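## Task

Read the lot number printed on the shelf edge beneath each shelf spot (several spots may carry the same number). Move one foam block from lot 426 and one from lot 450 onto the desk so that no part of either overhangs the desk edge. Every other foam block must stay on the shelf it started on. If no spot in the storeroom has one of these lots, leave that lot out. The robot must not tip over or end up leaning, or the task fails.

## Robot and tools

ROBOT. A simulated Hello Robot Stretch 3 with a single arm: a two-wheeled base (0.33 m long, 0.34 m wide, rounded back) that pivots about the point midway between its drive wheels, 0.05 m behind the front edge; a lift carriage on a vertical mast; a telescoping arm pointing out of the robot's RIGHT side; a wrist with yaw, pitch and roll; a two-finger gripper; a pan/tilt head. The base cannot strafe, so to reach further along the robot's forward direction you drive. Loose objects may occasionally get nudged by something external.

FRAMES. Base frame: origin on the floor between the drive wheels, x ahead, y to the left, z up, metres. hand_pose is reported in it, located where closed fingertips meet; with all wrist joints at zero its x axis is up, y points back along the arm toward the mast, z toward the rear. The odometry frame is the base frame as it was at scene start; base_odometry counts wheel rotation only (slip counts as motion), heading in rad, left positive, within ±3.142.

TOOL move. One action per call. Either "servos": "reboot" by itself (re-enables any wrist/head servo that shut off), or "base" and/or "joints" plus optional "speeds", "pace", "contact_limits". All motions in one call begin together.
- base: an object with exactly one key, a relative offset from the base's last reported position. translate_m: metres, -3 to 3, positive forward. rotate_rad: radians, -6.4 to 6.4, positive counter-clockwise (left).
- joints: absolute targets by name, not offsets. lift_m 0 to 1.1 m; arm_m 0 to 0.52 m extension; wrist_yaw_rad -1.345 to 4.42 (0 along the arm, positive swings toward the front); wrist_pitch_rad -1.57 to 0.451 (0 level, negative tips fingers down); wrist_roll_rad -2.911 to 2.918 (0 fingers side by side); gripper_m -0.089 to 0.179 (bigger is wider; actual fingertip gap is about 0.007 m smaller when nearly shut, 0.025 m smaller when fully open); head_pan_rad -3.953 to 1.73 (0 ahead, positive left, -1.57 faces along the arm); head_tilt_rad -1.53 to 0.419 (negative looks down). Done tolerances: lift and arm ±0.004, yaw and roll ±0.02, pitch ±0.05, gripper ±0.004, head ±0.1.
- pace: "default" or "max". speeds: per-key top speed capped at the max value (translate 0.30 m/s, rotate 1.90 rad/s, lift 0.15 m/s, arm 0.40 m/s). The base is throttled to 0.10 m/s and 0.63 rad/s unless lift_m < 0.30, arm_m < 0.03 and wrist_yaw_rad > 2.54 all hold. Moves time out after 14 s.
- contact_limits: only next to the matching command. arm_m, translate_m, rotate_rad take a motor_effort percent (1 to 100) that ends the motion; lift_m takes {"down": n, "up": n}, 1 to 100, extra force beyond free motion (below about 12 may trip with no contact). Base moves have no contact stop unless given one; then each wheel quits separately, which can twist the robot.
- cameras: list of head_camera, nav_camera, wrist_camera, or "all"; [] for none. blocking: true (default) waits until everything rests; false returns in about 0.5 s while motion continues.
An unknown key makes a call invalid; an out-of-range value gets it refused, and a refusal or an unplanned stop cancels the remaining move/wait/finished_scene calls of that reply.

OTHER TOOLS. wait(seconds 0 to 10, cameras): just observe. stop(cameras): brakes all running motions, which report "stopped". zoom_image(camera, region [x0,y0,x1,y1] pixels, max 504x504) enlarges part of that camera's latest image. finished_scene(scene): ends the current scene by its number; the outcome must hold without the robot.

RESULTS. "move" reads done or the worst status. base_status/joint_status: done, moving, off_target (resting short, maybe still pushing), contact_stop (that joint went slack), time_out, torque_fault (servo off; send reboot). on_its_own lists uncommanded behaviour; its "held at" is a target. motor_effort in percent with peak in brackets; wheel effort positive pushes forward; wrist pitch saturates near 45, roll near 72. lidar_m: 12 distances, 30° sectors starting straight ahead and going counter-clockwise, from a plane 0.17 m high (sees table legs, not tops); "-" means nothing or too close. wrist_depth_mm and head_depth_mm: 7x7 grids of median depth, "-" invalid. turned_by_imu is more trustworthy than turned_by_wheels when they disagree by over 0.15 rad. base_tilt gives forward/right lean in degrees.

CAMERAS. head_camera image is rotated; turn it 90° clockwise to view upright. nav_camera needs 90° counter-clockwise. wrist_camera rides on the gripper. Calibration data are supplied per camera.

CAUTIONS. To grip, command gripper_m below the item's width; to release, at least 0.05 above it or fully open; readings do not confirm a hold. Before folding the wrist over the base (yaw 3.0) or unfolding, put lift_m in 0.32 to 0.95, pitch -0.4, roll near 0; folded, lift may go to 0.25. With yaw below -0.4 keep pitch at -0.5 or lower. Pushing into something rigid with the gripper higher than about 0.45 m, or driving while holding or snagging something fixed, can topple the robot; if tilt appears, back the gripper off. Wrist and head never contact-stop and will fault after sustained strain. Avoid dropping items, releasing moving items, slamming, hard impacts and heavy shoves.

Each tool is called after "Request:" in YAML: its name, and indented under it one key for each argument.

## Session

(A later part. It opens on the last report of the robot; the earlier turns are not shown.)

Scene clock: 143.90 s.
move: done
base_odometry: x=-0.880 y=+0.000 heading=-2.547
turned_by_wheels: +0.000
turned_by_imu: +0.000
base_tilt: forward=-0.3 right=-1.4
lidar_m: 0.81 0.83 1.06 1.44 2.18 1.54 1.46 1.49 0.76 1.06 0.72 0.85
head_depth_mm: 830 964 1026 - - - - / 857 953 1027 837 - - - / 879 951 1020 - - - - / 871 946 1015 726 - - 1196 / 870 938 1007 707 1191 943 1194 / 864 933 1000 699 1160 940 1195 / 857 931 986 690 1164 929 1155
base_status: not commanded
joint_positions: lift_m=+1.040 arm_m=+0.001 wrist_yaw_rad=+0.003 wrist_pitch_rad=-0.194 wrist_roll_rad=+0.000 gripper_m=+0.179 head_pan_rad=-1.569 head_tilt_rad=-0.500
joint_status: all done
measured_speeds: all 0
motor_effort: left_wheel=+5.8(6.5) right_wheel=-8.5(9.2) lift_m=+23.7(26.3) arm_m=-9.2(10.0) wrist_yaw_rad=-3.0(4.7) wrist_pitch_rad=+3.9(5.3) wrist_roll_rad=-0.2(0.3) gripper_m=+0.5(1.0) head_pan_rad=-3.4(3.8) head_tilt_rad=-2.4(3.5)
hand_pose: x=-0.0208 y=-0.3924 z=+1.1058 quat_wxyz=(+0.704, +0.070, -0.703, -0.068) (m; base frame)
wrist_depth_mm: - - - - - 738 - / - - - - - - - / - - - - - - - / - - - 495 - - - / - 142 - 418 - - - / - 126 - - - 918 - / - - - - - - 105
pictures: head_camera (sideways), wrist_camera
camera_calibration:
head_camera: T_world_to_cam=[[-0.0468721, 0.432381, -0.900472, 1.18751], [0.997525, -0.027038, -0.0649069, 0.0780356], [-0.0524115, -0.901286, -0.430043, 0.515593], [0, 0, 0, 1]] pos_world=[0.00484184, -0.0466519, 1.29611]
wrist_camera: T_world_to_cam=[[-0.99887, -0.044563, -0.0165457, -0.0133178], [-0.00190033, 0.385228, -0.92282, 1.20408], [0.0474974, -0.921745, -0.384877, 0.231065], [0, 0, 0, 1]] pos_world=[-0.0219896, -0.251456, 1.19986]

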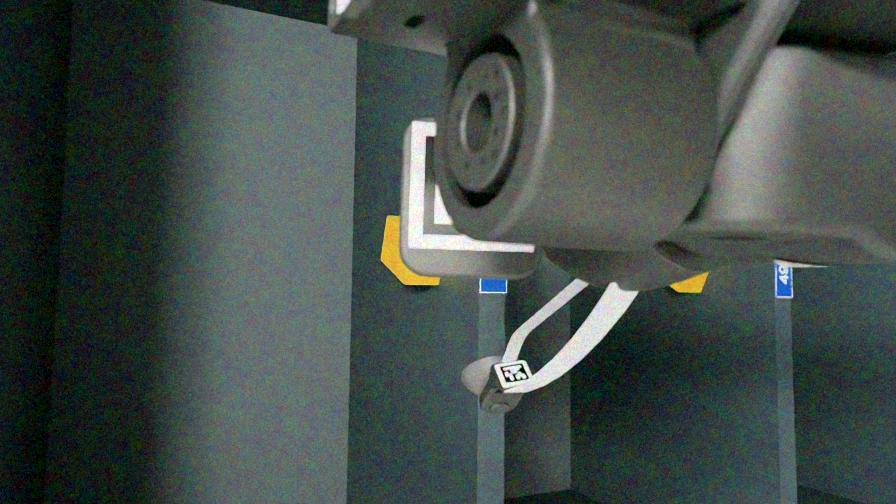

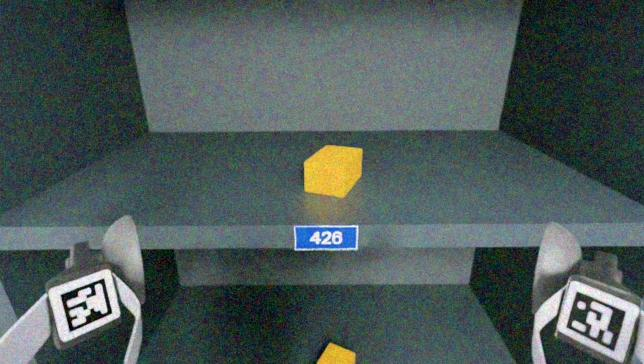

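Request:
move:
  base: {"translate_m": 0.102}
  joints: {"wrist_yaw_rad": -0.38, "wrist_pitch_rad": -0.08, "lift_m": 0.942}
  cameras: []

Request:
move:
  joints: {"arm_m": 0.23}
  cameras: ["wrist_camera"]

Scene clock: 159.53 s.
move: done
base_odometry: x=-0.964 y=-0.057 heading=-2.548
turned_by_wheels: +0.000
turned_by_imu: +0.000
base_tilt: forward=-0.3 right=-1.3
lidar_m: 0.71 0.73 0.98 1.04 2.34 1.64 1.55 1.59 0.82 1.06 0.67 0.75
head_depth_mm: 827 960 1033 739 1210 - - / 853 949 1023 731 1222 - - / 875 942 1017 713 1215 - - / 868 935 1012 714 1139 921 1195 / 865 937 999 708 1180 941 1188 / 859 928 998 701 1168 938 1160 / 845 905 968 693 998 905 948
base_status: done
joint_positions: lift_m=+0.942 arm_m=+0.001 wrist_yaw_rad=-0.377 wrist_pitch_rad=-0.103 wrist_roll_rad=+0.000 gripper_m=+0.179 head_pan_rad=-1.570 head_tilt_rad=-0.500
joint_status: all done
measured_speeds: all 0
motor_effort: left_wheel=+4.1(11.2) right_wheel=+7.7(9.2) lift_m=+23.7(27.6) arm_m=-6.5(8.3) wrist_yaw_rad=-2.7(5.3) wrist_pitch_rad=+3.9(6.5) wrist_roll_rad=-0.2(0.3) gripper_m=+1.0(1.1) head_pan_rad=-2.9(3.5) head_tilt_rad=-1.5(2.8)
hand_pose: x=-0.1144 y=-0.3802 z=+1.0303 quat_wxyz=(+0.687, -0.096, -0.700, -0.169) (m; base frame)
wrist_depth_mm: - - - - 839 - - / - - - - 867 - - / - - - - - - - / - - 387 - - - - / - 142 - - - - - / - 126 - - 959 - - / - - - - - - 105
pictures: none
No camera images: "cameras" was empty.

Scene clock: 162.47 s.
move: done
base_odometry: x=-0.964 y=-0.057 heading=-2.548
turned_by_wheels: +0.000
turned_by_imu: +0.000
base_tilt: forward=-0.4 right=-1.2
lidar_m: 0.71 0.73 0.99 1.04 2.34 1.64 1.56 1.59 0.82 1.06 0.67 0.75
head_depth_mm: 831 958 1029 363 - 937 1214 / 857 954 1025 365 484 960 1214 / 877 945 1021 349 335 928 1202 / 870 938 1008 641 382 948 1201 / 862 936 1008 707 1183 939 1188 / 857 926 995 699 1176 936 1159 / 844 905 967 692 1003 906 946
base_status: not commanded
joint_positions: lift_m=+0.942 arm_m=+0.230 wrist_yaw_rad=-0.377 wrist_pitch_rad=-0.103 wrist_roll_rad=+0.000 gripper_m=+0.179 head_pan_rad=-1.570 head_tilt_rad=-0.500
joint_status: all done
measured_speeds: all 0
motor_effort: left_wheel=+3.7(4.2) right_wheel=+7.2(8.3) lift_m=+24.1(24.8) arm_m=+12.9(14.3) wrist_yaw_rad=-2.1(4.2) wrist_pitch_rad=+3.8(4.0) wrist_roll_rad=-0.1(0.3) gripper_m=+0.4(1.0) head_pan_rad=-2.7(4.0) head_tilt_rad=-1.5(2.9)
hand_pose: x=-0.1145 y=-0.6096 z=+1.0303 quat_wxyz=(+0.687, -0.096, -0.700, -0.169) (m; base frame)
wrist_depth_mm: - - - - 654 - - / - - - - 681 - - / - - - - - - - / - - - - - - - / - 142 - - - - - / - 126 - - - - - / 152 158 171 186 206 - 105
pictures: wrist_camera
camera_calibration:
wrist_camera: T_world_to_cam=[[-0.944574, 0.328053, -0.0126742, 0.111515], [0.109924, 0.279659, -0.953786, 1.19833], [-0.309348, -0.902315, -0.300219, -0.10993], [0, 0, 0, 1]] pos_world=[-0.0603978, -0.470898, 1.11136]

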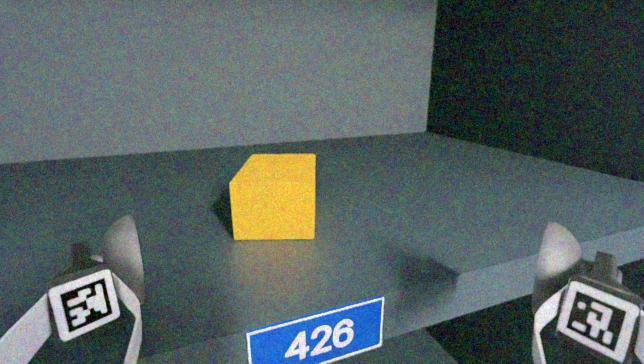

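Request:
move:
  joints: {"arm_m": 0.383}
  contact_limits: {"arm_m": 35}
  cameras: []

Request:
move:
  joints: {"gripper_m": 0.03}
  cameras: ["wrist_camera"]

Request:
move:
  joints: {"lift_m": 1.0}
  cameras: ["wrist_camera"]

Scene clock: 178.00 s.
move: done
base_odometry: x=-0.964 y=-0.057 heading=-2.548
turned_by_wheels: +0.000
turned_by_imu: +0.000
base_tilt: forward=-0.4 right=-1.1
lidar_m: 0.71 0.73 0.98 1.04 2.34 1.64 1.56 1.59 0.82 1.06 0.67 0.75
head_depth_mm: 834 956 1034 740 - 934 1191 / 860 951 1022 393 1193 962 1209 / 874 944 996 489 1201 928 1202 / 871 938 998 520 1192 948 1194 / 863 935 1004 705 1186 947 1188 / 858 928 998 699 1171 935 1156 / 845 904 969 690 1001 907 948
base_status: not commanded
joint_positions: lift_m=+0.942 arm_m=+0.383 wrist_yaw_rad=-0.377 wrist_pitch_rad=-0.103 wrist_roll_rad=+0.000 gripper_m=+0.179 head_pan_rad=-1.570 head_tilt_rad=-0.500
joint_status: all done
measured_speeds: all 0
motor_effort: left_wheel=+3.9(4.2) right_wheel=+7.6(8.3) lift_m=+25.9(25.9) arm_m=+12.0(14.5) wrist_yaw_rad=-2.3(4.5) wrist_pitch_rad=+3.9(4.0) wrist_roll_rad=+0.0(0.4) gripper_m=+0.1(1.2) head_pan_rad=-2.6(3.2) head_tilt_rad=-1.6(2.1)
contact_limits: arm_m 35 (drawing in: default 31, maximum 55; extending or still: default 39, maximum 69)
hand_pose: x=-0.1145 y=-0.7626 z=+1.0303 quat_wxyz=(+0.687, -0.096, -0.700, -0.169) (m; base frame)
wrist_depth_mm: 335 - - - - 532 - / - - - - - 552 - / - - - - - - - / - - - - - - - / - 142 - 166 166 - - / - 126 - 126 126 - - / 152 157 157 110 110 162 105
pictures: none
No camera images: "cameras" was empty.

Scene clock: 180.03 s.
move: done
base_odometry: x=-0.964 y=-0.057 heading=-2.548
turned_by_wheels: +0.000
turned_by_imu: +0.000
base_tilt: forward=-0.3 right=-1.2
lidar_m: 0.71 0.72 0.99 1.04 2.34 1.64 1.56 1.59 0.83 1.06 0.67 0.75
head_depth_mm: 833 960 1033 740 - 931 1194 / 859 949 1024 393 1199 960 1220 / 873 944 992 489 1202 926 1204 / 867 941 999 521 1194 946 1196 / 863 934 1006 705 1186 946 1189 / 859 927 990 699 1174 939 1158 / 843 904 967 691 1000 904 947
base_status: not commanded
joint_positions: lift_m=+0.942 arm_m=+0.383 wrist_yaw_rad=-0.378 wrist_pitch_rad=-0.103 wrist_roll_rad=+0.000 gripper_m=+0.031 head_pan_rad=-1.570 head_tilt_rad=-0.500
joint_status: all done
measured_speeds: all 0
motor_effort: left_wheel=+3.5(4.2) right_wheel=+7.5(8.2) lift_m=+25.8(26.4) arm_m=+9.1(12.7) wrist_yaw_rad=-3.7(4.1) wrist_pitch_rad=+3.9(3.9) wrist_roll_rad=+0.0(0.3) gripper_m=-20.3(92.1) head_pan_rad=-2.5(2.9) head_tilt_rad=-0.9(2.0)
contact_limits: arm_m 35 (drawing in: default 31, maximum 55; extending or still: default 39, maximum 69)
hand_pose: x=-0.1146 y=-0.7625 z=+1.0303 quat_wxyz=(+0.687, -0.096, -0.700, -0.169) (m; base frame)
wrist_depth_mm: 335 - - - - 526 - / - - - - - 553 - / - - - - - - - / - - - - - - - / - - 150 166 153 - - / - - 131 126 127 - - / 163 151 131 117 115 120 163
pictures: wrist_camera
camera_calibration:
wrist_camera: T_world_to_cam=[[-0.944433, 0.328458, -0.0126761, 0.161971], [0.110013, 0.279515, -0.953818, 1.24107], [-0.309746, -0.902212, -0.300118, -0.248056], [0, 0, 0, 1]] pos_world=[-0.0603974, -0.623898, 1.11136]

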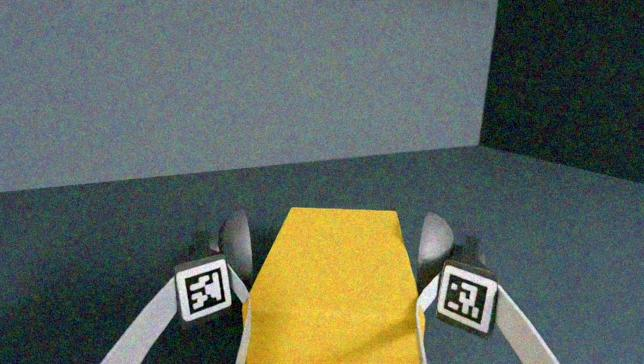

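Scene clock: 181.40 s.
move: done
base_odometry: x=-0.964 y=-0.057 heading=-2.548
turned_by_wheels: +0.000
turned_by_imu: +0.000
base_tilt: forward=-0.2 right=-1.1
lidar_m: 0.71 0.73 0.98 1.04 2.34 1.64 1.56 1.59 0.83 1.06 0.67 0.75
head_depth_mm: 834 957 1020 - 1213 962 1192 / 857 950 392 686 1210 957 1213 / 875 947 457 657 1199 931 1196 / 869 938 946 652 1197 946 1196 / 862 935 1000 706 1186 941 1192 / 858 928 990 697 1177 937 1155 / 846 908 963 691 999 902 948
base_status: not commanded
joint_positions: lift_m=+1.000 arm_m=+0.383 wrist_yaw_rad=-0.378 wrist_pitch_rad=-0.103 wrist_roll_rad=+0.000 gripper_m=+0.033 head_pan_rad=-1.570 head_tilt_rad=-0.500
joint_status: all done
measured_speeds: all 0
motor_effort: left_wheel=+3.5(4.1) right_wheel=+7.1(8.1) lift_m=+30.0(32.1) arm_m=+6.9(9.8) wrist_yaw_rad=-3.2(3.9) wrist_pitch_rad=+3.9(4.0) wrist_roll_rad=-0.2(0.3) gripper_m=-8.1(20.3) head_pan_rad=-2.7(3.1) head_tilt_rad=-1.4(1.7)
contact_limits: arm_m 35 (drawing in: default 31, maximum 55; extending or still: default 39, maximum 69)
hand_pose: x=-0.1146 y=-0.7625 z=+1.0883 quat_wxyz=(+0.687, -0.096, -0.700, -0.169) (m; base frame)
wrist_depth_mm: 335 - - - - 529 - / - - - - - 555 - / - - - - - 575 - / - - - - - - - / - - 150 174 153 - - / - - 131 134 127 - - / - - 118 116 113 104 -
pictures: wrist_camera
camera_calibration:
wrist_camera: T_world_to_cam=[[-0.944433, 0.328458, -0.0126761, 0.162706], [0.110013, 0.279515, -0.953818, 1.29639], [-0.309746, -0.902212, -0.300118, -0.230649], [0, 0, 0, 1]] pos_world=[-0.0603974, -0.623898, 1.16936]

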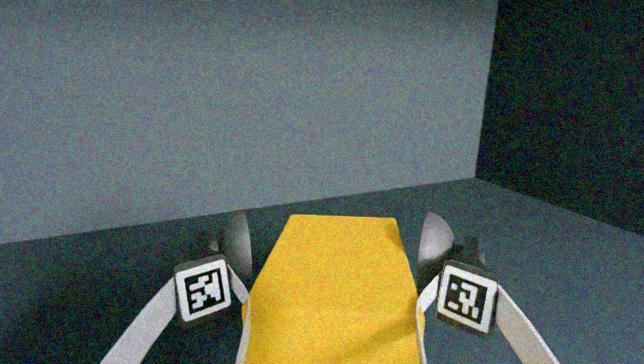

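Request:
move:
  joints: {"arm_m": 0.0}
  speeds: {"arm_m": 0.25}
  cameras: []

Request:
move:
  joints: {"lift_m": 0.8, "wrist_yaw_rad": 0, "head_pan_rad": -2.2, "head_tilt_rad": -0.5}
  cameras: ["head_camera", "wrist_camera"]

Request:
zoom_image:
  camera: "head_camera"
  region: [540, 50, 620, 130]

Request:
move:
  joints: {"head_pan_rad": 1.57, "head_tilt_rad": -0.4}
  pace: "max"
  cameras: ["head_camera", "nav_camera"]

Scene clock: 196.77 s.
move: done
base_odometry: x=-0.964 y=-0.057 heading=-2.548
turned_by_wheels: +0.000
turned_by_imu: +0.000
base_tilt: forward=-0.4 right=-1.2
lidar_m: 0.71 0.73 0.98 1.04 2.34 1.64 1.56 1.58 0.82 1.06 0.67 0.75
head_depth_mm: 828 959 1029 786 - - - / 855 952 1024 775 - - - / 871 945 1018 725 - - - / 871 940 1010 714 1199 946 1224 / 863 930 1004 706 1183 942 1192 / 860 923 998 698 1174 938 1162 / 843 901 969 690 1003 902 948
base_status: not commanded
joint_positions: lift_m=+1.000 arm_m=+0.001 wrist_yaw_rad=-0.378 wrist_pitch_rad=-0.103 wrist_roll_rad=+0.000 gripper_m=+0.033 head_pan_rad=-1.570 head_tilt_rad=-0.500
joint_status: all done
measured_speeds: all 0
motor_effort: left_wheel=+3.8(4.2) right_wheel=+7.9(8.2) lift_m=+24.2(30.3) arm_m=-12.4(15.0) wrist_yaw_rad=-3.6(3.9) wrist_pitch_rad=+3.8(4.0) wrist_roll_rad=+0.0(0.3) gripper_m=-8.1(9.0) head_pan_rad=-2.3(2.9) head_tilt_rad=-0.3(1.3)
hand_pose: x=-0.1146 y=-0.3801 z=+1.0883 quat_wxyz=(+0.687, -0.096, -0.700, -0.169) (m; base frame)
wrist_depth_mm: - - - - 847 - - / - - - - - - - / - - - - - - - / - - - - - - - / - - 152 173 153 - - / - - 131 134 127 124 - / - - 118 116 113 104 -
pictures: none
No camera images: "cameras" was empty.

Scene clock: 199.43 s.
move: done
base_odometry: x=-0.964 y=-0.057 heading=-2.548
turned_by_wheels: +0.000
turned_by_imu: +0.000
base_tilt: forward=-0.3 right=-1.2
lidar_m: 0.71 0.73 0.99 1.04 2.34 1.64 1.55 1.58 0.82 1.05 0.67 0.75
head_depth_mm: 1333 1521 1497 1645 1755 1629 1328 / 1059 1497 1218 1742 1436 1566 1322 / 694 759 843 968 1192 1465 1314 / 708 774 832 892 1002 1115 1245 / 796 887 948 870 1129 1046 1231 / 909 1008 1073 791 1207 943 1222 / 897 974 1014 732 1165 933 1159
base_status: not commanded
joint_positions: lift_m=+0.800 arm_m=+0.001 wrist_yaw_rad=-0.003 wrist_pitch_rad=-0.103 wrist_roll_rad=+0.000 gripper_m=+0.033 head_pan_rad=-2.202 head_tilt_rad=-0.500
joint_status: all done
measured_speeds: all 0
motor_effort: left_wheel=+3.4(4.3) right_wheel=+7.4(8.2) lift_m=+24.3(26.4) arm_m=-9.8(12.6) wrist_yaw_rad=+2.2(4.5) wrist_pitch_rad=+3.8(4.0) wrist_roll_rad=+0.0(0.4) gripper_m=-8.6(9.0) head_pan_rad=+3.8(5.7) head_tilt_rad=+0.1(3.2)
hand_pose: x=-0.0222 y=-0.3979 z=+0.8883 quat_wxyz=(+0.706, +0.036, -0.706, -0.038) (m; base frame)
wrist_depth_mm: 381 - - - - - 737 / - - - - 342 - - / 379 - - - - - - / 377 - - - - 844 - / 397 - 150 173 153 852 - / - - 131 134 127 123 - / - - 118 116 113 104 -
pictures: head_camera (sideways), wrist_camera
camera_calibration:
head_camera: T_world_to_cam=[[0.21784, 0.376427, -0.900471, 1.18589], [0.78852, -0.611575, -0.0649017, 0.0792996], [-0.575136, -0.695901, -0.430046, 0.518799], [0, 0, 0, 1]] pos_world=[-0.0224838, -0.0368709, 1.29611]
wrist_camera: T_world_to_cam=[[-0.999113, -0.0401541, -0.0126974, -0.020256], [0.0000485993, 0.300402, -0.953813, 0.999411], [0.0421138, -0.952967, -0.300133, 0.0545361], [0, 0, 0, 1]] pos_world=[-0.0225834, -0.249067, 0.969362]

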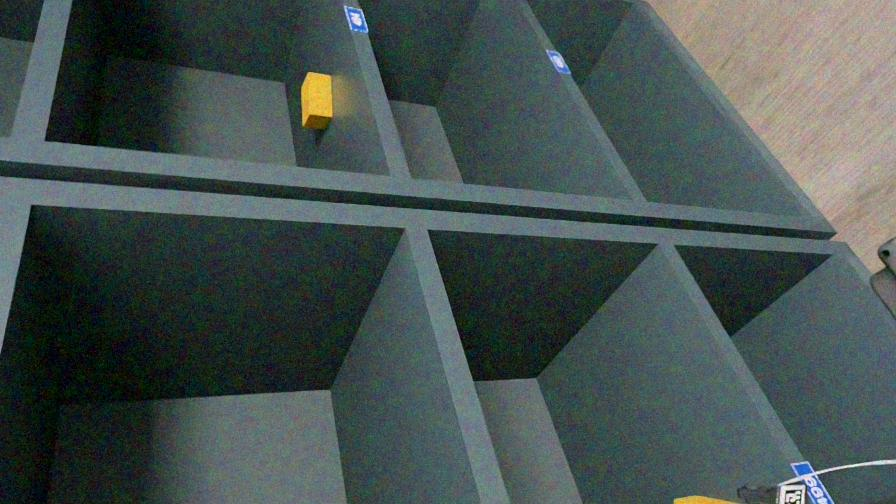

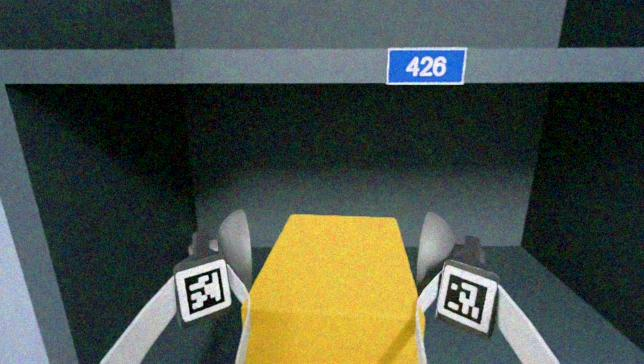

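Scaled by 6.300 from the camera's 896x504 image, which has a finer 1280x720 frame.

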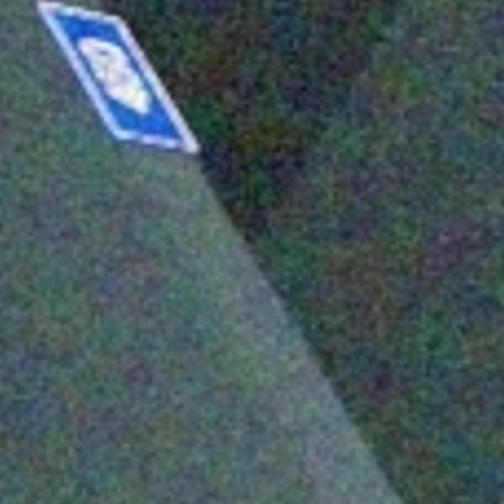

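Scene clock: 202.33 s.
move: done
base_odometry: x=-0.964 y=-0.057 heading=-2.548
turned_by_wheels: +0.000
turned_by_imu: +0.000
base_tilt: forward=-0.3 right=-1.2
lidar_m: 0.71 0.72 0.98 1.04 2.34 1.64 1.56 1.59 0.82 1.06 0.67 0.75
head_depth_mm: 1773 1751 1747 1639 1179 1665 1389 / 2519 2444 2421 1739 1164 1789 1385 / 3113 3300 3492 1731 1154 1271 1338 / 3094 3329 3509 1700 1154 1767 1366 / 3060 3315 3512 2218 1138 1769 1358 / 3046 3298 3456 3567 2355 1749 1407 / 3033 3190 3469 3571 2344 1742 1384
base_status: not commanded
joint_positions: lift_m=+0.800 arm_m=+0.001 wrist_yaw_rad=-0.003 wrist_pitch_rad=-0.103 wrist_roll_rad=+0.000 gripper_m=+0.033 head_pan_rad=+1.578 head_tilt_rad=-0.400
joint_status: all done
measured_speeds: translate_m=+0.000 rotate_rad=+0.000 lift_m=+0.000 arm_m=+0.000 wrist_yaw_rad=+0.000 wrist_pitch_rad=+0.000 wrist_roll_rad=+0.000 head_pan_rad=-0.024 head_tilt_rad=+0.000
motor_effort: left_wheel=+3.9(4.1) right_wheel=+7.4(7.9) lift_m=+23.2(24.8) arm_m=-6.7(9.9) wrist_yaw_rad=+3.1(3.7) wrist_pitch_rad=+3.9(4.0) wrist_roll_rad=+0.1(0.3) gripper_m=-8.5(9.0) head_pan_rad=-3.2(5.4) head_tilt_rad=+4.5(9.0)
hand_pose: x=-0.0222 y=-0.3979 z=+0.8883 quat_wxyz=(+0.706, +0.036, -0.706, -0.038) (m; base frame)
wrist_depth_mm: 379 - - - - - 736 / - - - - 343 - - / 377 - - - - - - / 376 - - - - 839 - / 398 - 150 172 153 864 - / - - 131 134 127 123 - / - - 118 116 113 104 -
pictures: head_camera (sideways), nav_camera (sideways)
camera_calibration:
head_camera: T_world_to_cam=[[0.0487862, -0.339902, -0.939195, 1.2375], [-0.997708, 0.0275497, -0.0617962, 0.0861305], [0.0468792, 0.940057, -0.337779, 0.394885], [0, 0, 0, 1]] pos_world=[0.00704822, 0.0470415, 1.30096]
nav_camera: T_world_to_cam=[[-0.0197083, 0.364824, 0.930868, -1.16832], [0.999663, 0.0229095, 0.0121862, 0.0282125], [-0.0168799, 0.930795, -0.365153, 0.428549], [0, 0, 0, 1]] pos_world=[-0.0439947, 0.0266922, 1.24369]

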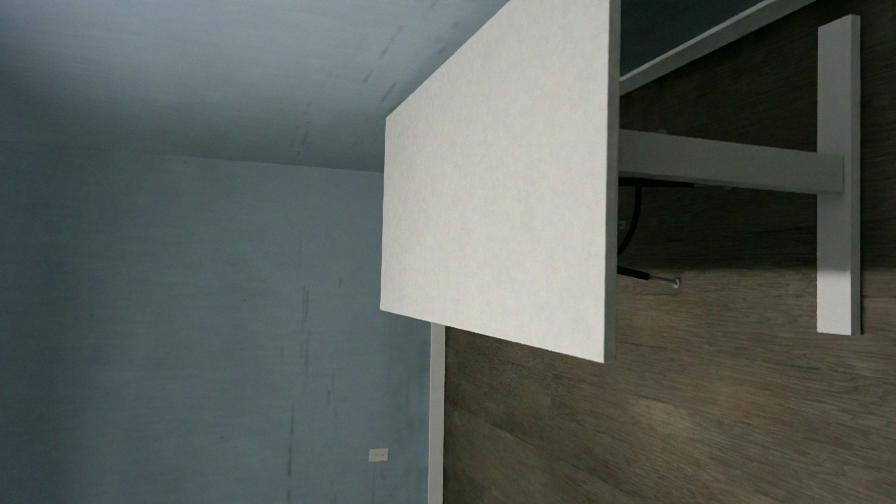

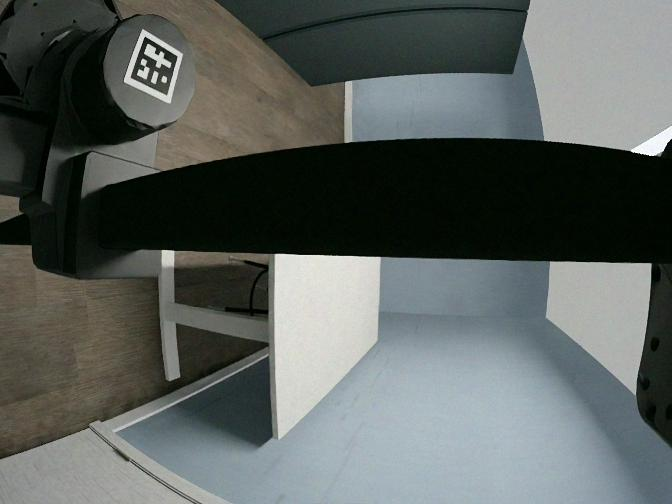

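Request:
move:
  base: {"rotate_rad": 1.327}
  cameras: []

Request:
move:
  base: {"translate_m": 0.456}
  joints: {"head_pan_rad": -1.57, "head_tilt_rad": -0.6}
  cameras: []

Request:
move:
  base: {"rotate_rad": 1.868}
  cameras: ["head_camera", "wrist_camera"]

Scene clock: 232.17 s.
move: done
base_odometry: x=-0.964 y=-0.057 heading=-1.221
turned_by_wheels: +1.327
turned_by_imu: +1.305
base_tilt: forward=-0.3 right=-1.2
lidar_m: 1.04 1.58 1.85 1.56 1.56 0.82 1.04 0.67 0.87 0.71 0.71 0.80
head_depth_mm: 1535 1648 1785 1930 2126 1803 1433 / 1480 1574 1715 1849 2023 1789 1426 / 1426 1529 1631 1763 1934 1783 1418 / 1373 1464 1574 1699 1830 1769 1414 / 1338 1416 1516 1628 1752 1756 1396 / 1293 1371 1467 1566 1682 1746 1402 / 1259 1326 1418 1516 1615 1691 1388
base_status: done
joint_positions: lift_m=+0.800 arm_m=+0.001 wrist_yaw_rad=-0.002 wrist_pitch_rad=-0.103 wrist_roll_rad=+0.000 gripper_m=+0.033 head_pan_rad=+1.570 head_tilt_rad=-0.400
joint_status: not commanded
measured_speeds: all 0
motor_effort: left_wheel=-8.5(13.2) right_wheel=+9.5(12.2) lift_m=+26.6(27.1) arm_m=-6.5(6.6) wrist_yaw_rad=+2.0(3.3) wrist_pitch_rad=+3.9(4.0) wrist_roll_rad=+0.2(0.3) gripper_m=-8.4(8.9) head_pan_rad=-3.2(3.7) head_tilt_rad=+4.2(5.4)
hand_pose: x=-0.0221 y=-0.3979 z=+0.8883 quat_wxyz=(+0.706, +0.036, -0.706, -0.038) (m; base frame)
wrist_depth_mm: - - - - - - - / - - - - - - - / - - - 484 - - - / - - - - - - - / - - 150 173 152 - - / - - 131 134 127 - - / - - 118 116 113 104 -
pictures: none
No camera images: "cameras" was empty.

Scene clock: 237.87 s.
move: done
base_odometry: x=-0.808 y=-0.485 heading=-1.221
turned_by_wheels: +0.000
turned_by_imu: +0.001
base_tilt: forward=-0.1 right=-1.2
lidar_m: 0.59 3.22 2.02 1.70 1.69 1.25 1.29 1.05 0.68 0.57 0.57 0.67
head_depth_mm: 526 584 658 759 888 1078 1224 / 507 561 631 723 838 1006 1209 / 490 542 605 688 787 506 372 / 475 521 581 656 741 474 318 / 460 505 561 629 723 837 999 / 447 489 541 604 685 792 930 / 435 474 522 582 654 745 873
base_status: done
joint_positions: lift_m=+0.800 arm_m=+0.001 wrist_yaw_rad=-0.002 wrist_pitch_rad=-0.103 wrist_roll_rad=+0.000 gripper_m=+0.033 head_pan_rad=-1.570 head_tilt_rad=-0.600
joint_status: all done
measured_speeds: all 0
motor_effort: left_wheel=+0.1(8.8) right_wheel=+10.6(14.7) lift_m=+28.8(30.1) arm_m=-11.4(12.9) wrist_yaw_rad=+1.8(3.0) wrist_pitch_rad=+3.8(4.0) wrist_roll_rad=+0.0(0.3) gripper_m=-8.5(9.0) head_pan_rad=+3.4(5.9) head_tilt_rad=-5.0(8.4)
hand_pose: x=-0.0221 y=-0.3979 z=+0.8883 quat_wxyz=(+0.706, +0.036, -0.706, -0.038) (m; base frame)
wrist_depth_mm: - - - - - - - / 283 - - - - - - / 294 - - - - - - / 301 - - - - - - / 311 - 150 173 153 - - / 323 - 131 134 127 - - / 333 - 118 116 113 104 586
pictures: none
No camera images: "cameras" was empty.

Scene clock: 241.93 s.
move: done
base_odometry: x=-0.808 y=-0.485 heading=+0.646
turned_by_wheels: +1.868
turned_by_imu: +1.837
base_tilt: forward=-0.4 right=-1.2
lidar_m: 1.69 1.74 1.25 1.05 0.84 0.60 0.57 0.61 0.61 0.59 2.47 1.76
head_depth_mm: 1564 1535 1508 1139 843 734 1265 / 2227 2179 1707 1119 835 728 1276 / 2685 2938 1692 1110 829 500 372 / 2689 2959 1665 1102 823 474 318 / 2656 2963 1641 1090 816 694 1221 / 2678 2929 3199 1137 809 712 1210 / 2673 2914 3138 2380 1731 708 1209
base_status: done
joint_positions: lift_m=+0.800 arm_m=+0.001 wrist_yaw_rad=-0.002 wrist_pitch_rad=-0.103 wrist_roll_rad=+0.000 gripper_m=+0.033 head_pan_rad=-1.570 head_tilt_rad=-0.600
joint_status: not commanded
measured_speeds: all 0
motor_effort: left_wheel=-8.5(12.4) right_wheel=+9.7(12.9) lift_m=+28.6(29.7) arm_m=-12.6(13.0) wrist_yaw_rad=+1.8(3.0) wrist_pitch_rad=+3.9(3.9) wrist_roll_rad=-0.1(0.3) gripper_m=-8.4(8.9) head_pan_rad=+3.4(3.9) head_tilt_rad=-4.5(5.9)
hand_pose: x=-0.0221 y=-0.3979 z=+0.8883 quat_wxyz=(+0.706, +0.036, -0.706, -0.038) (m; base frame)
wrist_depth_mm: - - - - - - - / - - - - - - - / - - - - - - - / - - - - - - - / - - 152 173 153 - - / - 425 131 134 127 - - / - - 118 116 113 104 -
pictures: head_camera (sideways), wrist_camera
camera_calibration:
head_camera: T_world_to_cam=[[-0.0467907, 0.5202, -0.852762, 1.12526], [0.997502, -0.0208906, -0.0674762, 0.0813463], [-0.0529158, -0.853789, -0.517923, 0.629911], [0, 0, 0, 1]] pos_world=[0.00484065, -0.0458477, 1.29131]
wrist_camera: T_world_to_cam=[[-0.999096, -0.0405944, -0.0126231, -0.0203378], [-0.000154338, 0.300393, -0.953815, 0.999407], [0.0425114, -0.952951, -0.300128, 0.0545401], [0, 0, 0, 1]] pos_world=[-0.0224838, -0.249067, 0.969362]

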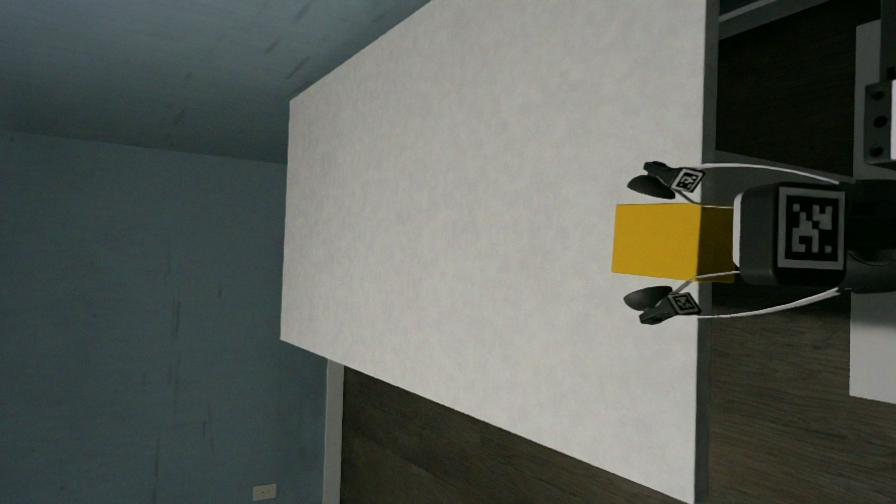

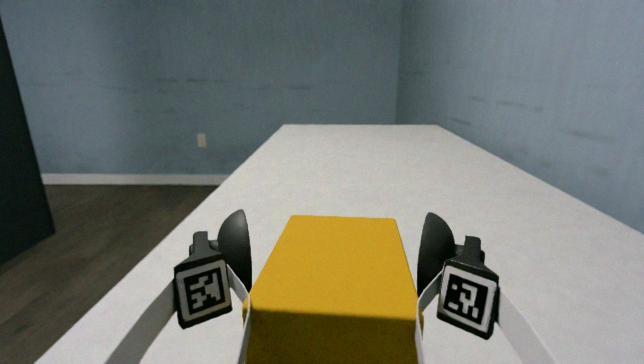

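Request:
move:
  joints: {"arm_m": 0.27, "lift_m": 0.7}
  cameras: []

Request:
move:
  joints: {"lift_m": 0.62}
  speeds: {"lift_m": 0.03}
  contact_limits: {"lift_m": {"down": 14}}
  cameras: ["wrist_camera"]

Request:
move:
  joints: {"gripper_m": 0.179}
  cameras: []

Request:
move:
  joints: {"arm_m": 0.0}
  pace: "max"
  cameras: ["wrist_camera", "head_camera"]

Scene clock: 258.67 s.
move: done
base_odometry: x=-0.808 y=-0.485 heading=+0.646
turned_by_wheels: +0.000
turned_by_imu: +0.000
base_tilt: forward=-0.2 right=-1.2
lidar_m: 1.69 1.74 1.25 1.05 0.84 0.60 0.57 0.61 0.61 0.59 2.47 1.77
head_depth_mm: 1561 1536 1510 1131 842 734 1221 / 2207 2184 1715 1125 834 455 371 / 2688 2899 1685 1115 827 504 1069 / 2691 2956 1662 1106 599 668 1226 / 2663 2895 1635 1092 792 715 1221 / 2670 2956 3128 1133 813 710 1221 / 2636 2948 3141 2392 1717 708 1208
base_status: not commanded
joint_positions: lift_m=+0.700 arm_m=+0.270 wrist_yaw_rad=-0.002 wrist_pitch_rad=-0.103 wrist_roll_rad=+0.000 gripper_m=+0.033 head_pan_rad=-1.570 head_tilt_rad=-0.600
joint_status: all done
measured_speeds: all 0
motor_effort: left_wheel=-8.5(9.0) right_wheel=+8.5(10.1) lift_m=+28.8(29.5) arm_m=+12.1(14.6) wrist_yaw_rad=-0.2(3.1) wrist_pitch_rad=+3.8(3.9) wrist_roll_rad=+0.0(0.3) gripper_m=-8.6(9.0) head_pan_rad=+2.5(3.2) head_tilt_rad=-3.4(4.7)
hand_pose: x=-0.0221 y=-0.6674 z=+0.7883 quat_wxyz=(+0.706, +0.036, -0.706, -0.038) (m; base frame)
wrist_depth_mm: - - - - - - - / - - - - - - - / - - - - - - - / - - - - - - - / - - 150 173 153 - - / - - 131 134 127 - - / - - 118 116 113 104 -
pictures: none
No camera images: "cameras" was empty.

Scene clock: 261.20 s.
move: contact_stop
base_odometry: x=-0.808 y=-0.485 heading=+0.646
turned_by_wheels: +0.000
turned_by_imu: +0.000
base_tilt: forward=-0.3 right=-1.2
lidar_m: 1.69 1.74 1.25 1.05 0.84 0.60 0.57 0.61 0.61 0.59 2.47 1.76
head_depth_mm: 1566 1535 1516 1133 842 734 1249 / 2219 2169 1706 1128 835 688 403 / 2687 2899 1681 1110 825 527 1008 / 2678 2929 1651 1097 783 554 1231 / 2653 2945 1636 1091 816 713 1218 / 2658 2959 3159 1139 815 710 1216 / 2659 2917 3101 2384 1744 706 1210
base_status: not commanded
joint_positions: lift_m=+0.653 arm_m=+0.270 wrist_yaw_rad=-0.001 wrist_pitch_rad=-0.027 wrist_roll_rad=-0.001 gripper_m=+0.033 head_pan_rad=-1.570 head_tilt_rad=-0.600
joint_status: lift_m contact_stop (moved -0.047 of -0.080)
measured_speeds: translate_m=+0.000 rotate_rad=+0.000 lift_m=+0.003 arm_m=+0.000 wrist_yaw_rad=+0.000 wrist_pitch_rad=+0.000 wrist_roll_rad=+0.000 head_pan_rad=+0.000 head_tilt_rad=+0.000
on_its_own: lift_m is slack since a contact_stop (your +0.620 is given up); wrist_pitch_rad is at rest, and its effort (-10.1) is outside its rest range (-8 to +12)
motor_effort: left_wheel=-4.2(9.0) right_wheel=+5.0(9.5) lift_m=+24.0(28.1) arm_m=+8.7(12.9) wrist_yaw_rad=+0.1(2.9) wrist_pitch_rad=-10.1(15.9) wrist_roll_rad=+0.3(0.8) gripper_m=-8.4(8.9) head_pan_rad=+2.5(3.1) head_tilt_rad=-3.2(4.2)
contact_limits: lift_m down 14 (down: maximum 72; up: maximum 65)
hand_pose: x=-0.0216 y=-0.6705 z=+0.7609 quat_wxyz=(+0.708, +0.009, -0.706, -0.010) (m; base frame)
wrist_depth_mm: - - - - - - - / - - - - - - - / - - - - - - - / - - - - - - - / - - 149 169 152 - - / - - 131 126 127 - - / - - 117 116 113 104 -
pictures: wrist_camera
camera_calibration:
wrist_camera: T_world_to_cam=[[-0.999021, -0.0434482, -0.00828825, -0.0377966], [-0.00177117, 0.226528, -0.974003, 0.925513], [0.0441962, -0.973035, -0.226383, -0.31304], [0, 0, 0, 1]] pos_world=[-0.0222852, -0.515896, 0.830272]

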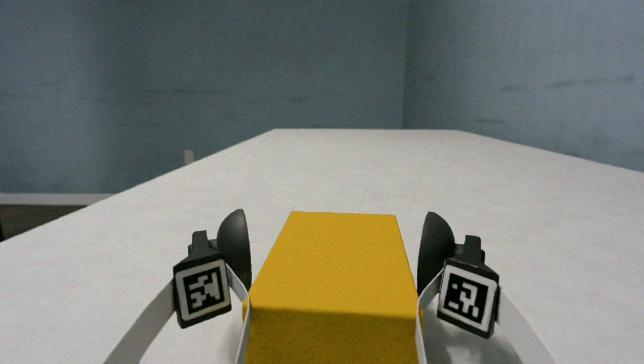

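not run: a stop that you did not command came earlier in this reply.

not run: a stop that you did not command came earlier in this reply.

Request:
move:
  joints: {"gripper_m": 0.179}
  cameras: []

Request:
move:
  joints: {"arm_m": 0.0}
  pace: "max"
  cameras: ["head_camera"]

Request:
move:
  joints: {"lift_m": 0.8, "wrist_pitch_rad": -0.42, "gripper_m": 0.04}
  pace: "max"
  cameras: []

Request:
move:
  base: {"translate_m": 0.62}
  joints: {"wrist_yaw_rad": 3.0, "head_pan_rad": -1.0, "head_tilt_rad": -0.4}
  pace: "max"
  cameras: []

Request:
move:
  joints: {"lift_m": 0.28}
  pace: "max"
  cameras: ["head_camera", "nav_camera"]

Scene clock: 293.10 s.
move: done
base_odometry: x=-0.808 y=-0.485 heading=+0.646
turned_by_wheels: +0.000
turned_by_imu: +0.000
base_tilt: forward=-0.4 right=-1.2
lidar_m: 1.69 1.74 1.25 1.05 0.84 0.60 0.57 0.61 0.61 0.59 2.46 1.76
head_depth_mm: 1569 1541 1506 1134 840 735 1252 / 2237 2189 1719 1120 833 687 401 / 2663 2911 1688 1108 825 521 1012 / 2682 2962 1660 1102 786 549 1218 / 2659 2926 1641 1090 792 714 1229 / 2679 2894 3114 1135 812 709 1216 / 2645 2909 3122 2389 1745 709 1209
base_status: not commanded
joint_positions: lift_m=+0.661 arm_m=+0.270 wrist_yaw_rad=-0.001 wrist_pitch_rad=-0.094 wrist_roll_rad=-0.001 gripper_m=+0.179 head_pan_rad=-1.570 head_tilt_rad=-0.600
joint_status: all done
measured_speeds: all 0
on_its_own: lift_m is slack since a contact_stop (your +0.620 is given up)
motor_effort: left_wheel=-4.4(5.1) right_wheel=+5.2(5.6) lift_m=+26.8(27.2) arm_m=-10.8(13.2) wrist_yaw_rad=-0.7(1.5) wrist_pitch_rad=+2.1(4.5) wrist_roll_rad=+0.3(0.8) gripper_m=+0.4(83.1) head_pan_rad=+1.0(1.5) head_tilt_rad=-0.1(1.3)
contact_limits: lift_m down 14 (down: maximum 72; up: maximum 65)
hand_pose: x=-0.0216 y=-0.6678 z=+0.7514 quat_wxyz=(+0.707, +0.033, -0.706, -0.034) (m; base frame)
wrist_depth_mm: - - - - - - - / - - - - - - - / - - - - - - - / - - - - - - - / - 143 - 147 148 - - / - 126 - 117 114 - - / - - 124 121 119 - 105
pictures: none
No camera images: "cameras" was empty.

Scene clock: 295.03 s.
move: done
base_odometry: x=-0.808 y=-0.485 heading=+0.646
turned_by_wheels: +0.000
turned_by_imu: +0.000
base_tilt: forward=-0.3 right=-1.3
lidar_m: 1.69 1.74 1.25 1.05 0.84 0.60 0.57 0.61 0.61 0.59 2.47 1.77
head_depth_mm: 1559 1534 1514 1134 842 735 1248 / 2223 2187 1707 1120 834 729 1238 / 2700 2892 1684 1109 832 723 1011 / 2677 2950 1656 1099 786 720 1228 / 2687 2928 1630 1088 815 713 1192 / 2653 2941 3153 1138 811 709 1215 / 2663 2895 3155 2373 1739 708 1216
base_status: not commanded
joint_positions: lift_m=+0.661 arm_m=+0.001 wrist_yaw_rad=-0.001 wrist_pitch_rad=-0.096 wrist_roll_rad=-0.001 gripper_m=+0.179 head_pan_rad=-1.570 head_tilt_rad=-0.600
joint_status: all done
measured_speeds: all 0
on_its_own: lift_m is slack since a contact_stop (your +0.620 is given up)
motor_effort: left_wheel=-4.4(4.8) right_wheel=+5.2(5.8) lift_m=+26.8(27.2) arm_m=-12.1(13.9) wrist_yaw_rad=+0.6(1.5) wrist_pitch_rad=+2.4(2.5) wrist_roll_rad=+0.3(0.8) gripper_m=+0.6(1.1) head_pan_rad=+0.7(1.5) head_tilt_rad=+0.6(1.2)
contact_limits: lift_m down 14 (down: maximum 72; up: maximum 65)
hand_pose: x=-0.0216 y=-0.3983 z=+0.7510 quat_wxyz=(+0.707, +0.034, -0.706, -0.034) (m; base frame)
wrist_depth_mm: - - - - - - - / - - - - - - - / - - - - - - - / - - - - - - - / - 142 - - - - - / 119 - - - - - - / - - - - - - 105
pictures: head_camera (sideways)
camera_calibration:
head_camera: T_world_to_cam=[[-0.0467907, 0.5202, -0.852762, 1.12526], [0.997502, -0.0208906, -0.0674762, 0.0813463], [-0.0529158, -0.853789, -0.517923, 0.629911], [0, 0, 0, 1]] pos_world=[0.00484065, -0.0458477, 1.29131]

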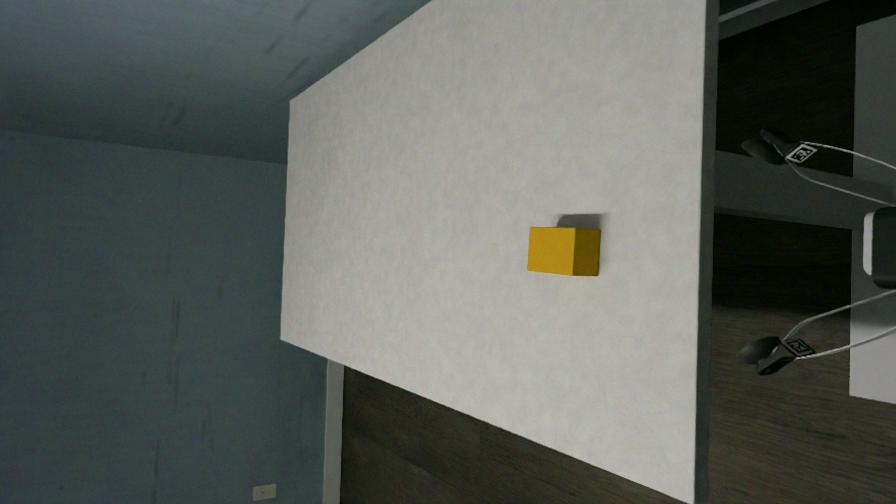

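Scene clock: 296.97 s.
move: done
base_odometry: x=-0.808 y=-0.485 heading=+0.646
turned_by_wheels: +0.000
turned_by_imu: +0.000
base_tilt: forward=-0.3 right=-1.2
lidar_m: 1.69 1.75 1.24 1.05 0.84 0.60 0.57 0.61 0.61 0.59 2.47 1.77
head_depth_mm: 1565 1544 1517 1135 843 735 1271 / 2227 2179 1723 1124 835 729 1273 / 2689 2897 1682 1112 828 702 958 / 2660 2933 1661 1102 787 678 335 / 2653 2944 1642 1089 821 712 1221 / 2670 2929 3137 1142 810 707 1224 / 2672 2919 3141 2381 1723 709 1211
base_status: not commanded
joint_positions: lift_m=+0.800 arm_m=+0.001 wrist_yaw_rad=-0.001 wrist_pitch_rad=-0.433 wrist_roll_rad=-0.001 gripper_m=+0.040 head_pan_rad=-1.570 head_tilt_rad=-0.600
joint_status: all done
measured_speeds: all 0
motor_effort: left_wheel=-4.2(4.8) right_wheel=+5.2(6.0) lift_m=+24.8(31.5) arm_m=-9.5(12.8) wrist_yaw_rad=+0.0(1.6) wrist_pitch_rad=+1.9(4.0) wrist_roll_rad=+0.2(0.5) gripper_m=+0.2(81.9) head_pan_rad=+0.6(1.3) head_tilt_rad=+0.2(1.1)
hand_pose: x=-0.0217 y=-0.3681 z=+0.8094 quat_wxyz=(+0.691, +0.152, -0.690, -0.152) (m; base frame)
wrist_depth_mm: - - - - - - - / - - - - - - - / - - - 400 - - - / - - - - - - - / - - - 151 152 - - / - - 125 - 129 - - / - - 928 956 630 959 -
pictures: none
No camera images: "cameras" was empty.

Scene clock: 304.13 s.
move: done
base_odometry: x=-0.313 y=-0.112 heading=+0.646
turned_by_wheels: +0.000
turned_by_imu: +0.000
base_tilt: forward=-0.3 right=-1.2
lidar_m: 1.08 1.11 1.46 1.06 1.30 1.24 1.18 0.92 1.25 3.19 1.58 1.13
head_depth_mm: 2700 2843 2982 3153 2458 1804 1434 / 2845 2991 3161 3251 2439 1791 1412 / 2944 3135 3356 3467 2411 1779 1409 / 1762 1885 2037 2214 2316 1775 1402 / 1512 1602 1714 1839 1993 1762 1400 / 1318 1391 1479 1576 1665 1690 1388 / 1177 1230 1297 1366 1437 1519 1388
base_status: done
joint_positions: lift_m=+0.800 arm_m=+0.001 wrist_yaw_rad=+2.997 wrist_pitch_rad=-0.433 wrist_roll_rad=-0.001 gripper_m=+0.040 head_pan_rad=-1.000 head_tilt_rad=-0.400
joint_status: all done
measured_speeds: all 0
motor_effort: left_wheel=-0.3(9.6) right_wheel=+9.4(13.2) lift_m=+29.3(30.0) arm_m=+0.6(10.0) wrist_yaw_rad=+2.6(5.4) wrist_pitch_rad=+1.9(2.0) wrist_roll_rad=+0.3(0.7) gripper_m=+0.0(1.3) head_pan_rad=-2.9(4.5) head_tilt_rad=-4.1(8.1)
hand_pose: x=+0.0108 y=+0.0747 z=+0.8094 quat_wxyz=(+0.201, +0.699, +0.102, +0.679) (m; base frame)
wrist_depth_mm: - 138 - - - - - / - 148 - - - - - / - 163 - - - - - / - 185 224 - - - - / - - 205 - - - - / - - 127 - 129 - - / 980 - 263 953 941 951 955
pictures: none
No camera images: "cameras" was empty.

Scene clock: 308.40 s.
move: done
base_odometry: x=-0.313 y=-0.112 heading=+0.646
turned_by_wheels: +0.000
turned_by_imu: +0.000
base_tilt: forward=-0.4 right=-1.2
lidar_m: 1.08 1.11 1.46 1.06 1.30 1.24 1.18 0.92 1.25 3.20 1.57 1.13
head_depth_mm: 2694 2830 2986 3143 2462 1786 1422 / 2866 2989 3137 3288 2451 1796 1420 / 2950 3107 3296 3499 2391 1784 1411 / 1763 1919 2068 2247 2285 1763 1411 / 1510 1597 1724 1835 2002 1772 1408 / 1321 1392 1476 1563 1668 1692 1388 / 1172 1231 1298 1365 1444 1536 1392
base_status: not commanded
joint_positions: lift_m=+0.280 arm_m=+0.001 wrist_yaw_rad=+2.997 wrist_pitch_rad=-0.434 wrist_roll_rad=-0.001 gripper_m=+0.040 head_pan_rad=-1.000 head_tilt_rad=-0.400
joint_status: all done
measured_speeds: all 0
motor_effort: left_wheel=+0.0(0.7) right_wheel=+9.3(10.4) lift_m=+26.3(28.3) arm_m=+7.0(7.0) wrist_yaw_rad=+1.8(3.2) wrist_pitch_rad=+2.1(2.1) wrist_roll_rad=+0.3(0.7) gripper_m=+0.3(1.2) head_pan_rad=-3.2(3.7) head_tilt_rad=-3.8(4.8)
hand_pose: x=+0.0108 y=+0.0745 z=+0.2891 quat_wxyz=(+0.202, +0.699, +0.102, +0.678) (m; base frame)
wrist_depth_mm: - 138 - - - - - / - 148 - - - - - / 905 163 834 864 857 842 844 / 718 189 223 692 686 675 678 / 587 566 206 561 551 562 563 / 500 497 127 295 129 482 483 / 269 275 253 264 420 426 424
pictures: head_camera (sideways), nav_camera (sideways)
camera_calibration:
head_camera: T_world_to_cam=[[-0.222812, 0.261292, -0.939192, 1.23913], [0.858169, 0.509634, -0.0618056, 0.0748647], [0.462494, -0.819756, -0.337786, 0.392413], [0, 0, 0, 1]] pos_world=[0.0303587, -0.0402464, 1.30096]
nav_camera: T_world_to_cam=[[0.211536, -0.297904, 0.930863, -1.16972], [-0.832863, -0.553345, 0.0121783, 0.0393614], [0.511461, -0.777857, -0.365166, 0.425351], [0, 0, 0, 1]] pos_world=[0.0626693, 0.00417903, 1.24369]

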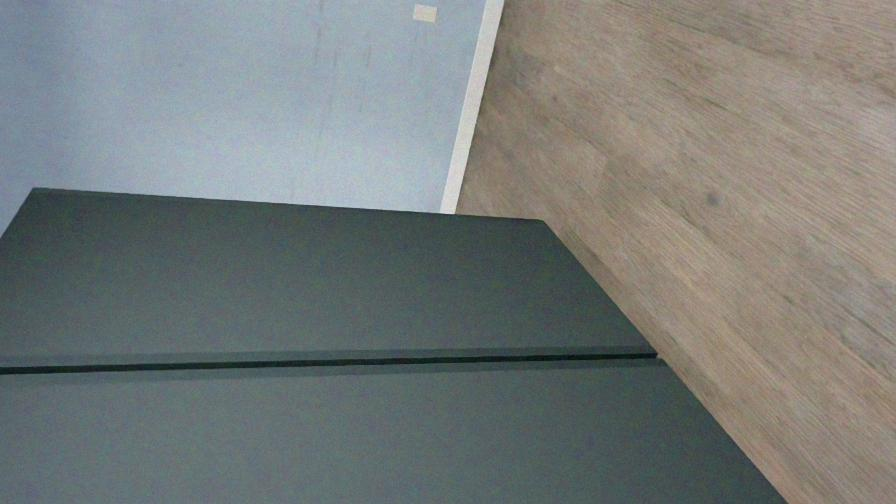

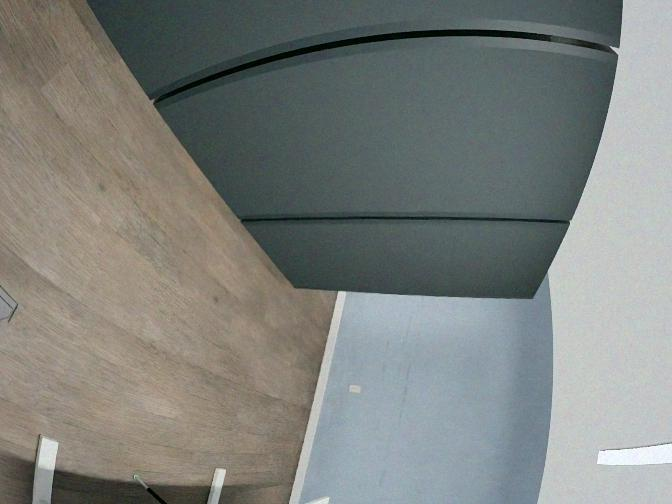

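Request:
move:
  base: {"rotate_rad": -1.385}
  pace: "max"
  cameras: []

Request:
move:
  base: {"translate_m": 2.74}
  pace: "max"
  cameras: []

Request:
move:
  base: {"rotate_rad": 1.385}
  pace: "max"
  cameras: ["nav_camera"]

Scene clock: 321.90 s.
move: done
base_odometry: x=-0.313 y=-0.112 heading=-0.738
turned_by_wheels: -1.385
turned_by_imu: -1.358
base_tilt: forward=-0.3 right=-1.3
lidar_m: 3.19 1.32 1.08 1.07 1.19 1.06 1.06 1.30 1.20 1.18 0.92 1.24
head_depth_mm: 1089 1137 1191 1250 1299 1389 1388 / 1170 1226 1292 1355 1232 1516 1413 / 1264 1326 1404 1464 1093 1610 1378 / 1385 1463 1545 1579 1081 901 1250 / 1514 1613 1726 1672 1069 800 1392 / 1685 1807 1938 1653 1068 853 1399 / 1900 2041 2230 1639 1059 1576 1381
base_status: done
joint_positions: lift_m=+0.280 arm_m=+0.001 wrist_yaw_rad=+2.997 wrist_pitch_rad=-0.434 wrist_roll_rad=-0.001 gripper_m=+0.040 head_pan_rad=-1.000 head_tilt_rad=-0.400
joint_status: not commanded
measured_speeds: all 0
motor_effort: left_wheel=+6.1(14.9) right_wheel=-9.3(15.0) lift_m=+25.0(29.6) arm_m=+4.0(11.7) wrist_yaw_rad=+2.1(3.3) wrist_pitch_rad=+2.1(2.2) wrist_roll_rad=+0.2(0.6) gripper_m=+0.3(0.9) head_pan_rad=-3.1(3.3) head_tilt_rad=-2.9(4.4)
hand_pose: x=+0.0108 y=+0.0745 z=+0.2891 quat_wxyz=(+0.202, +0.699, +0.102, +0.678) (m; base frame)
wrist_depth_mm: - 138 - - - - - / - 148 - - - - - / 898 164 828 851 874 839 838 / 708 188 222 698 682 681 678 / 583 566 205 555 549 567 561 / 502 493 126 295 130 486 482 / 269 276 253 264 416 427 423
pictures: none
No camera images: "cameras" was empty.

Scene clock: 332.53 s.
move: done
base_odometry: x=+1.713 y=-1.956 heading=-0.738
turned_by_wheels: +0.000
turned_by_imu: +0.002
base_tilt: forward=-0.4 right=-1.2
lidar_m: 0.54 0.60 0.96 1.12 0.88 1.06 3.73 1.50 1.49 1.29 0.67 0.55
head_depth_mm: 977 1080 1222 1394 1634 1742 1424 / 834 916 1016 1130 1283 1471 1428 / 738 796 866 952 1054 1182 1305 / 654 699 759 819 894 988 1098 / 590 626 671 721 778 847 924 / 537 568 604 642 690 741 799 / 494 520 548 580 616 659 706
base_status: done
joint_positions: lift_m=+0.280 arm_m=+0.001 wrist_yaw_rad=+2.998 wrist_pitch_rad=-0.434 wrist_roll_rad=-0.001 gripper_m=+0.040 head_pan_rad=-1.000 head_tilt_rad=-0.400
joint_status: not commanded
measured_speeds: all 0
motor_effort: left_wheel=+4.4(16.1) right_wheel=+2.3(10.9) lift_m=+27.1(30.1) arm_m=-11.2(12.9) wrist_yaw_rad=+1.6(3.0) wrist_pitch_rad=+2.0(2.3) wrist_roll_rad=+0.3(0.7) gripper_m=+0.1(1.0) head_pan_rad=-2.9(3.6) head_tilt_rad=-2.0(4.1)
hand_pose: x=+0.0107 y=+0.0745 z=+0.2891 quat_wxyz=(+0.202, +0.699, +0.102, +0.678) (m; base frame)
wrist_depth_mm: - 138 - - - - - / - 149 - - - - - / - 163 794 869 867 834 800 / 711 190 222 689 682 679 680 / 583 565 205 557 548 571 560 / 497 500 127 294 129 486 485 / 269 274 253 263 418 426 418
pictures: none
No camera images: "cameras" was empty.

Scene clock: 334.53 s.
move: done
base_odometry: x=+1.713 y=-1.956 heading=+0.646
turned_by_wheels: +1.385
turned_by_imu: +1.357
base_tilt: forward=-0.4 right=-1.3
lidar_m: 1.94 0.76 0.83 2.13 2.50 1.49 1.69 0.79 0.57 0.55 0.56 0.76
head_depth_mm: 438 460 485 513 543 578 617 / 462 486 513 544 580 618 665 / 488 515 546 583 620 666 721 / 517 547 582 623 668 724 785 / 548 585 625 672 723 789 859 / 585 626 672 728 791 865 959 / 628 675 728 795 870 965 1074
base_status: done
joint_positions: lift_m=+0.280 arm_m=+0.001 wrist_yaw_rad=+2.998 wrist_pitch_rad=-0.434 wrist_roll_rad=-0.001 gripper_m=+0.040 head_pan_rad=-1.000 head_tilt_rad=-0.400
joint_status: not commanded
measured_speeds: all 0
motor_effort: left_wheel=-6.4(14.7) right_wheel=+8.0(14.5) lift_m=+24.4(28.1) arm_m=-11.9(13.0) wrist_yaw_rad=+0.9(3.1) wrist_pitch_rad=+2.1(2.2) wrist_roll_rad=+0.3(0.6) gripper_m=+0.8(0.8) head_pan_rad=-2.3(3.1) head_tilt_rad=-1.9(2.3)
hand_pose: x=+0.0107 y=+0.0745 z=+0.2891 quat_wxyz=(+0.202, +0.699, +0.102, +0.678) (m; base frame)
wrist_depth_mm: - 138 - - - - - / - 148 - - - - - / 891 163 793 853 850 843 - / 701 188 222 686 681 689 672 / 590 564 206 553 550 565 562 / 503 501 127 293 129 486 486 / 270 275 253 265 415 428 426
pictures: nav_camera (sideways)
camera_calibration:
nav_camera: T_world_to_cam=[[0.211639, -0.298068, 0.930787, -1.1696], [-0.832905, -0.553282, 0.0122046, 0.0393859], [0.51135, -0.77784, -0.365358, 0.425674], [0, 0, 0, 1]] pos_world=[0.0626685, 0.00427936, 1.24369]

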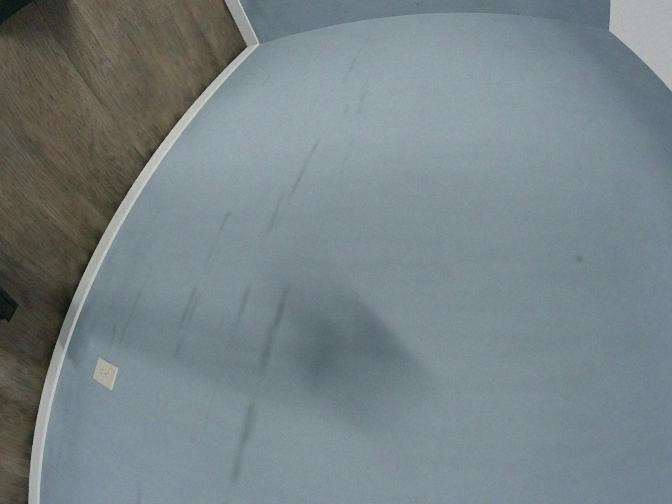

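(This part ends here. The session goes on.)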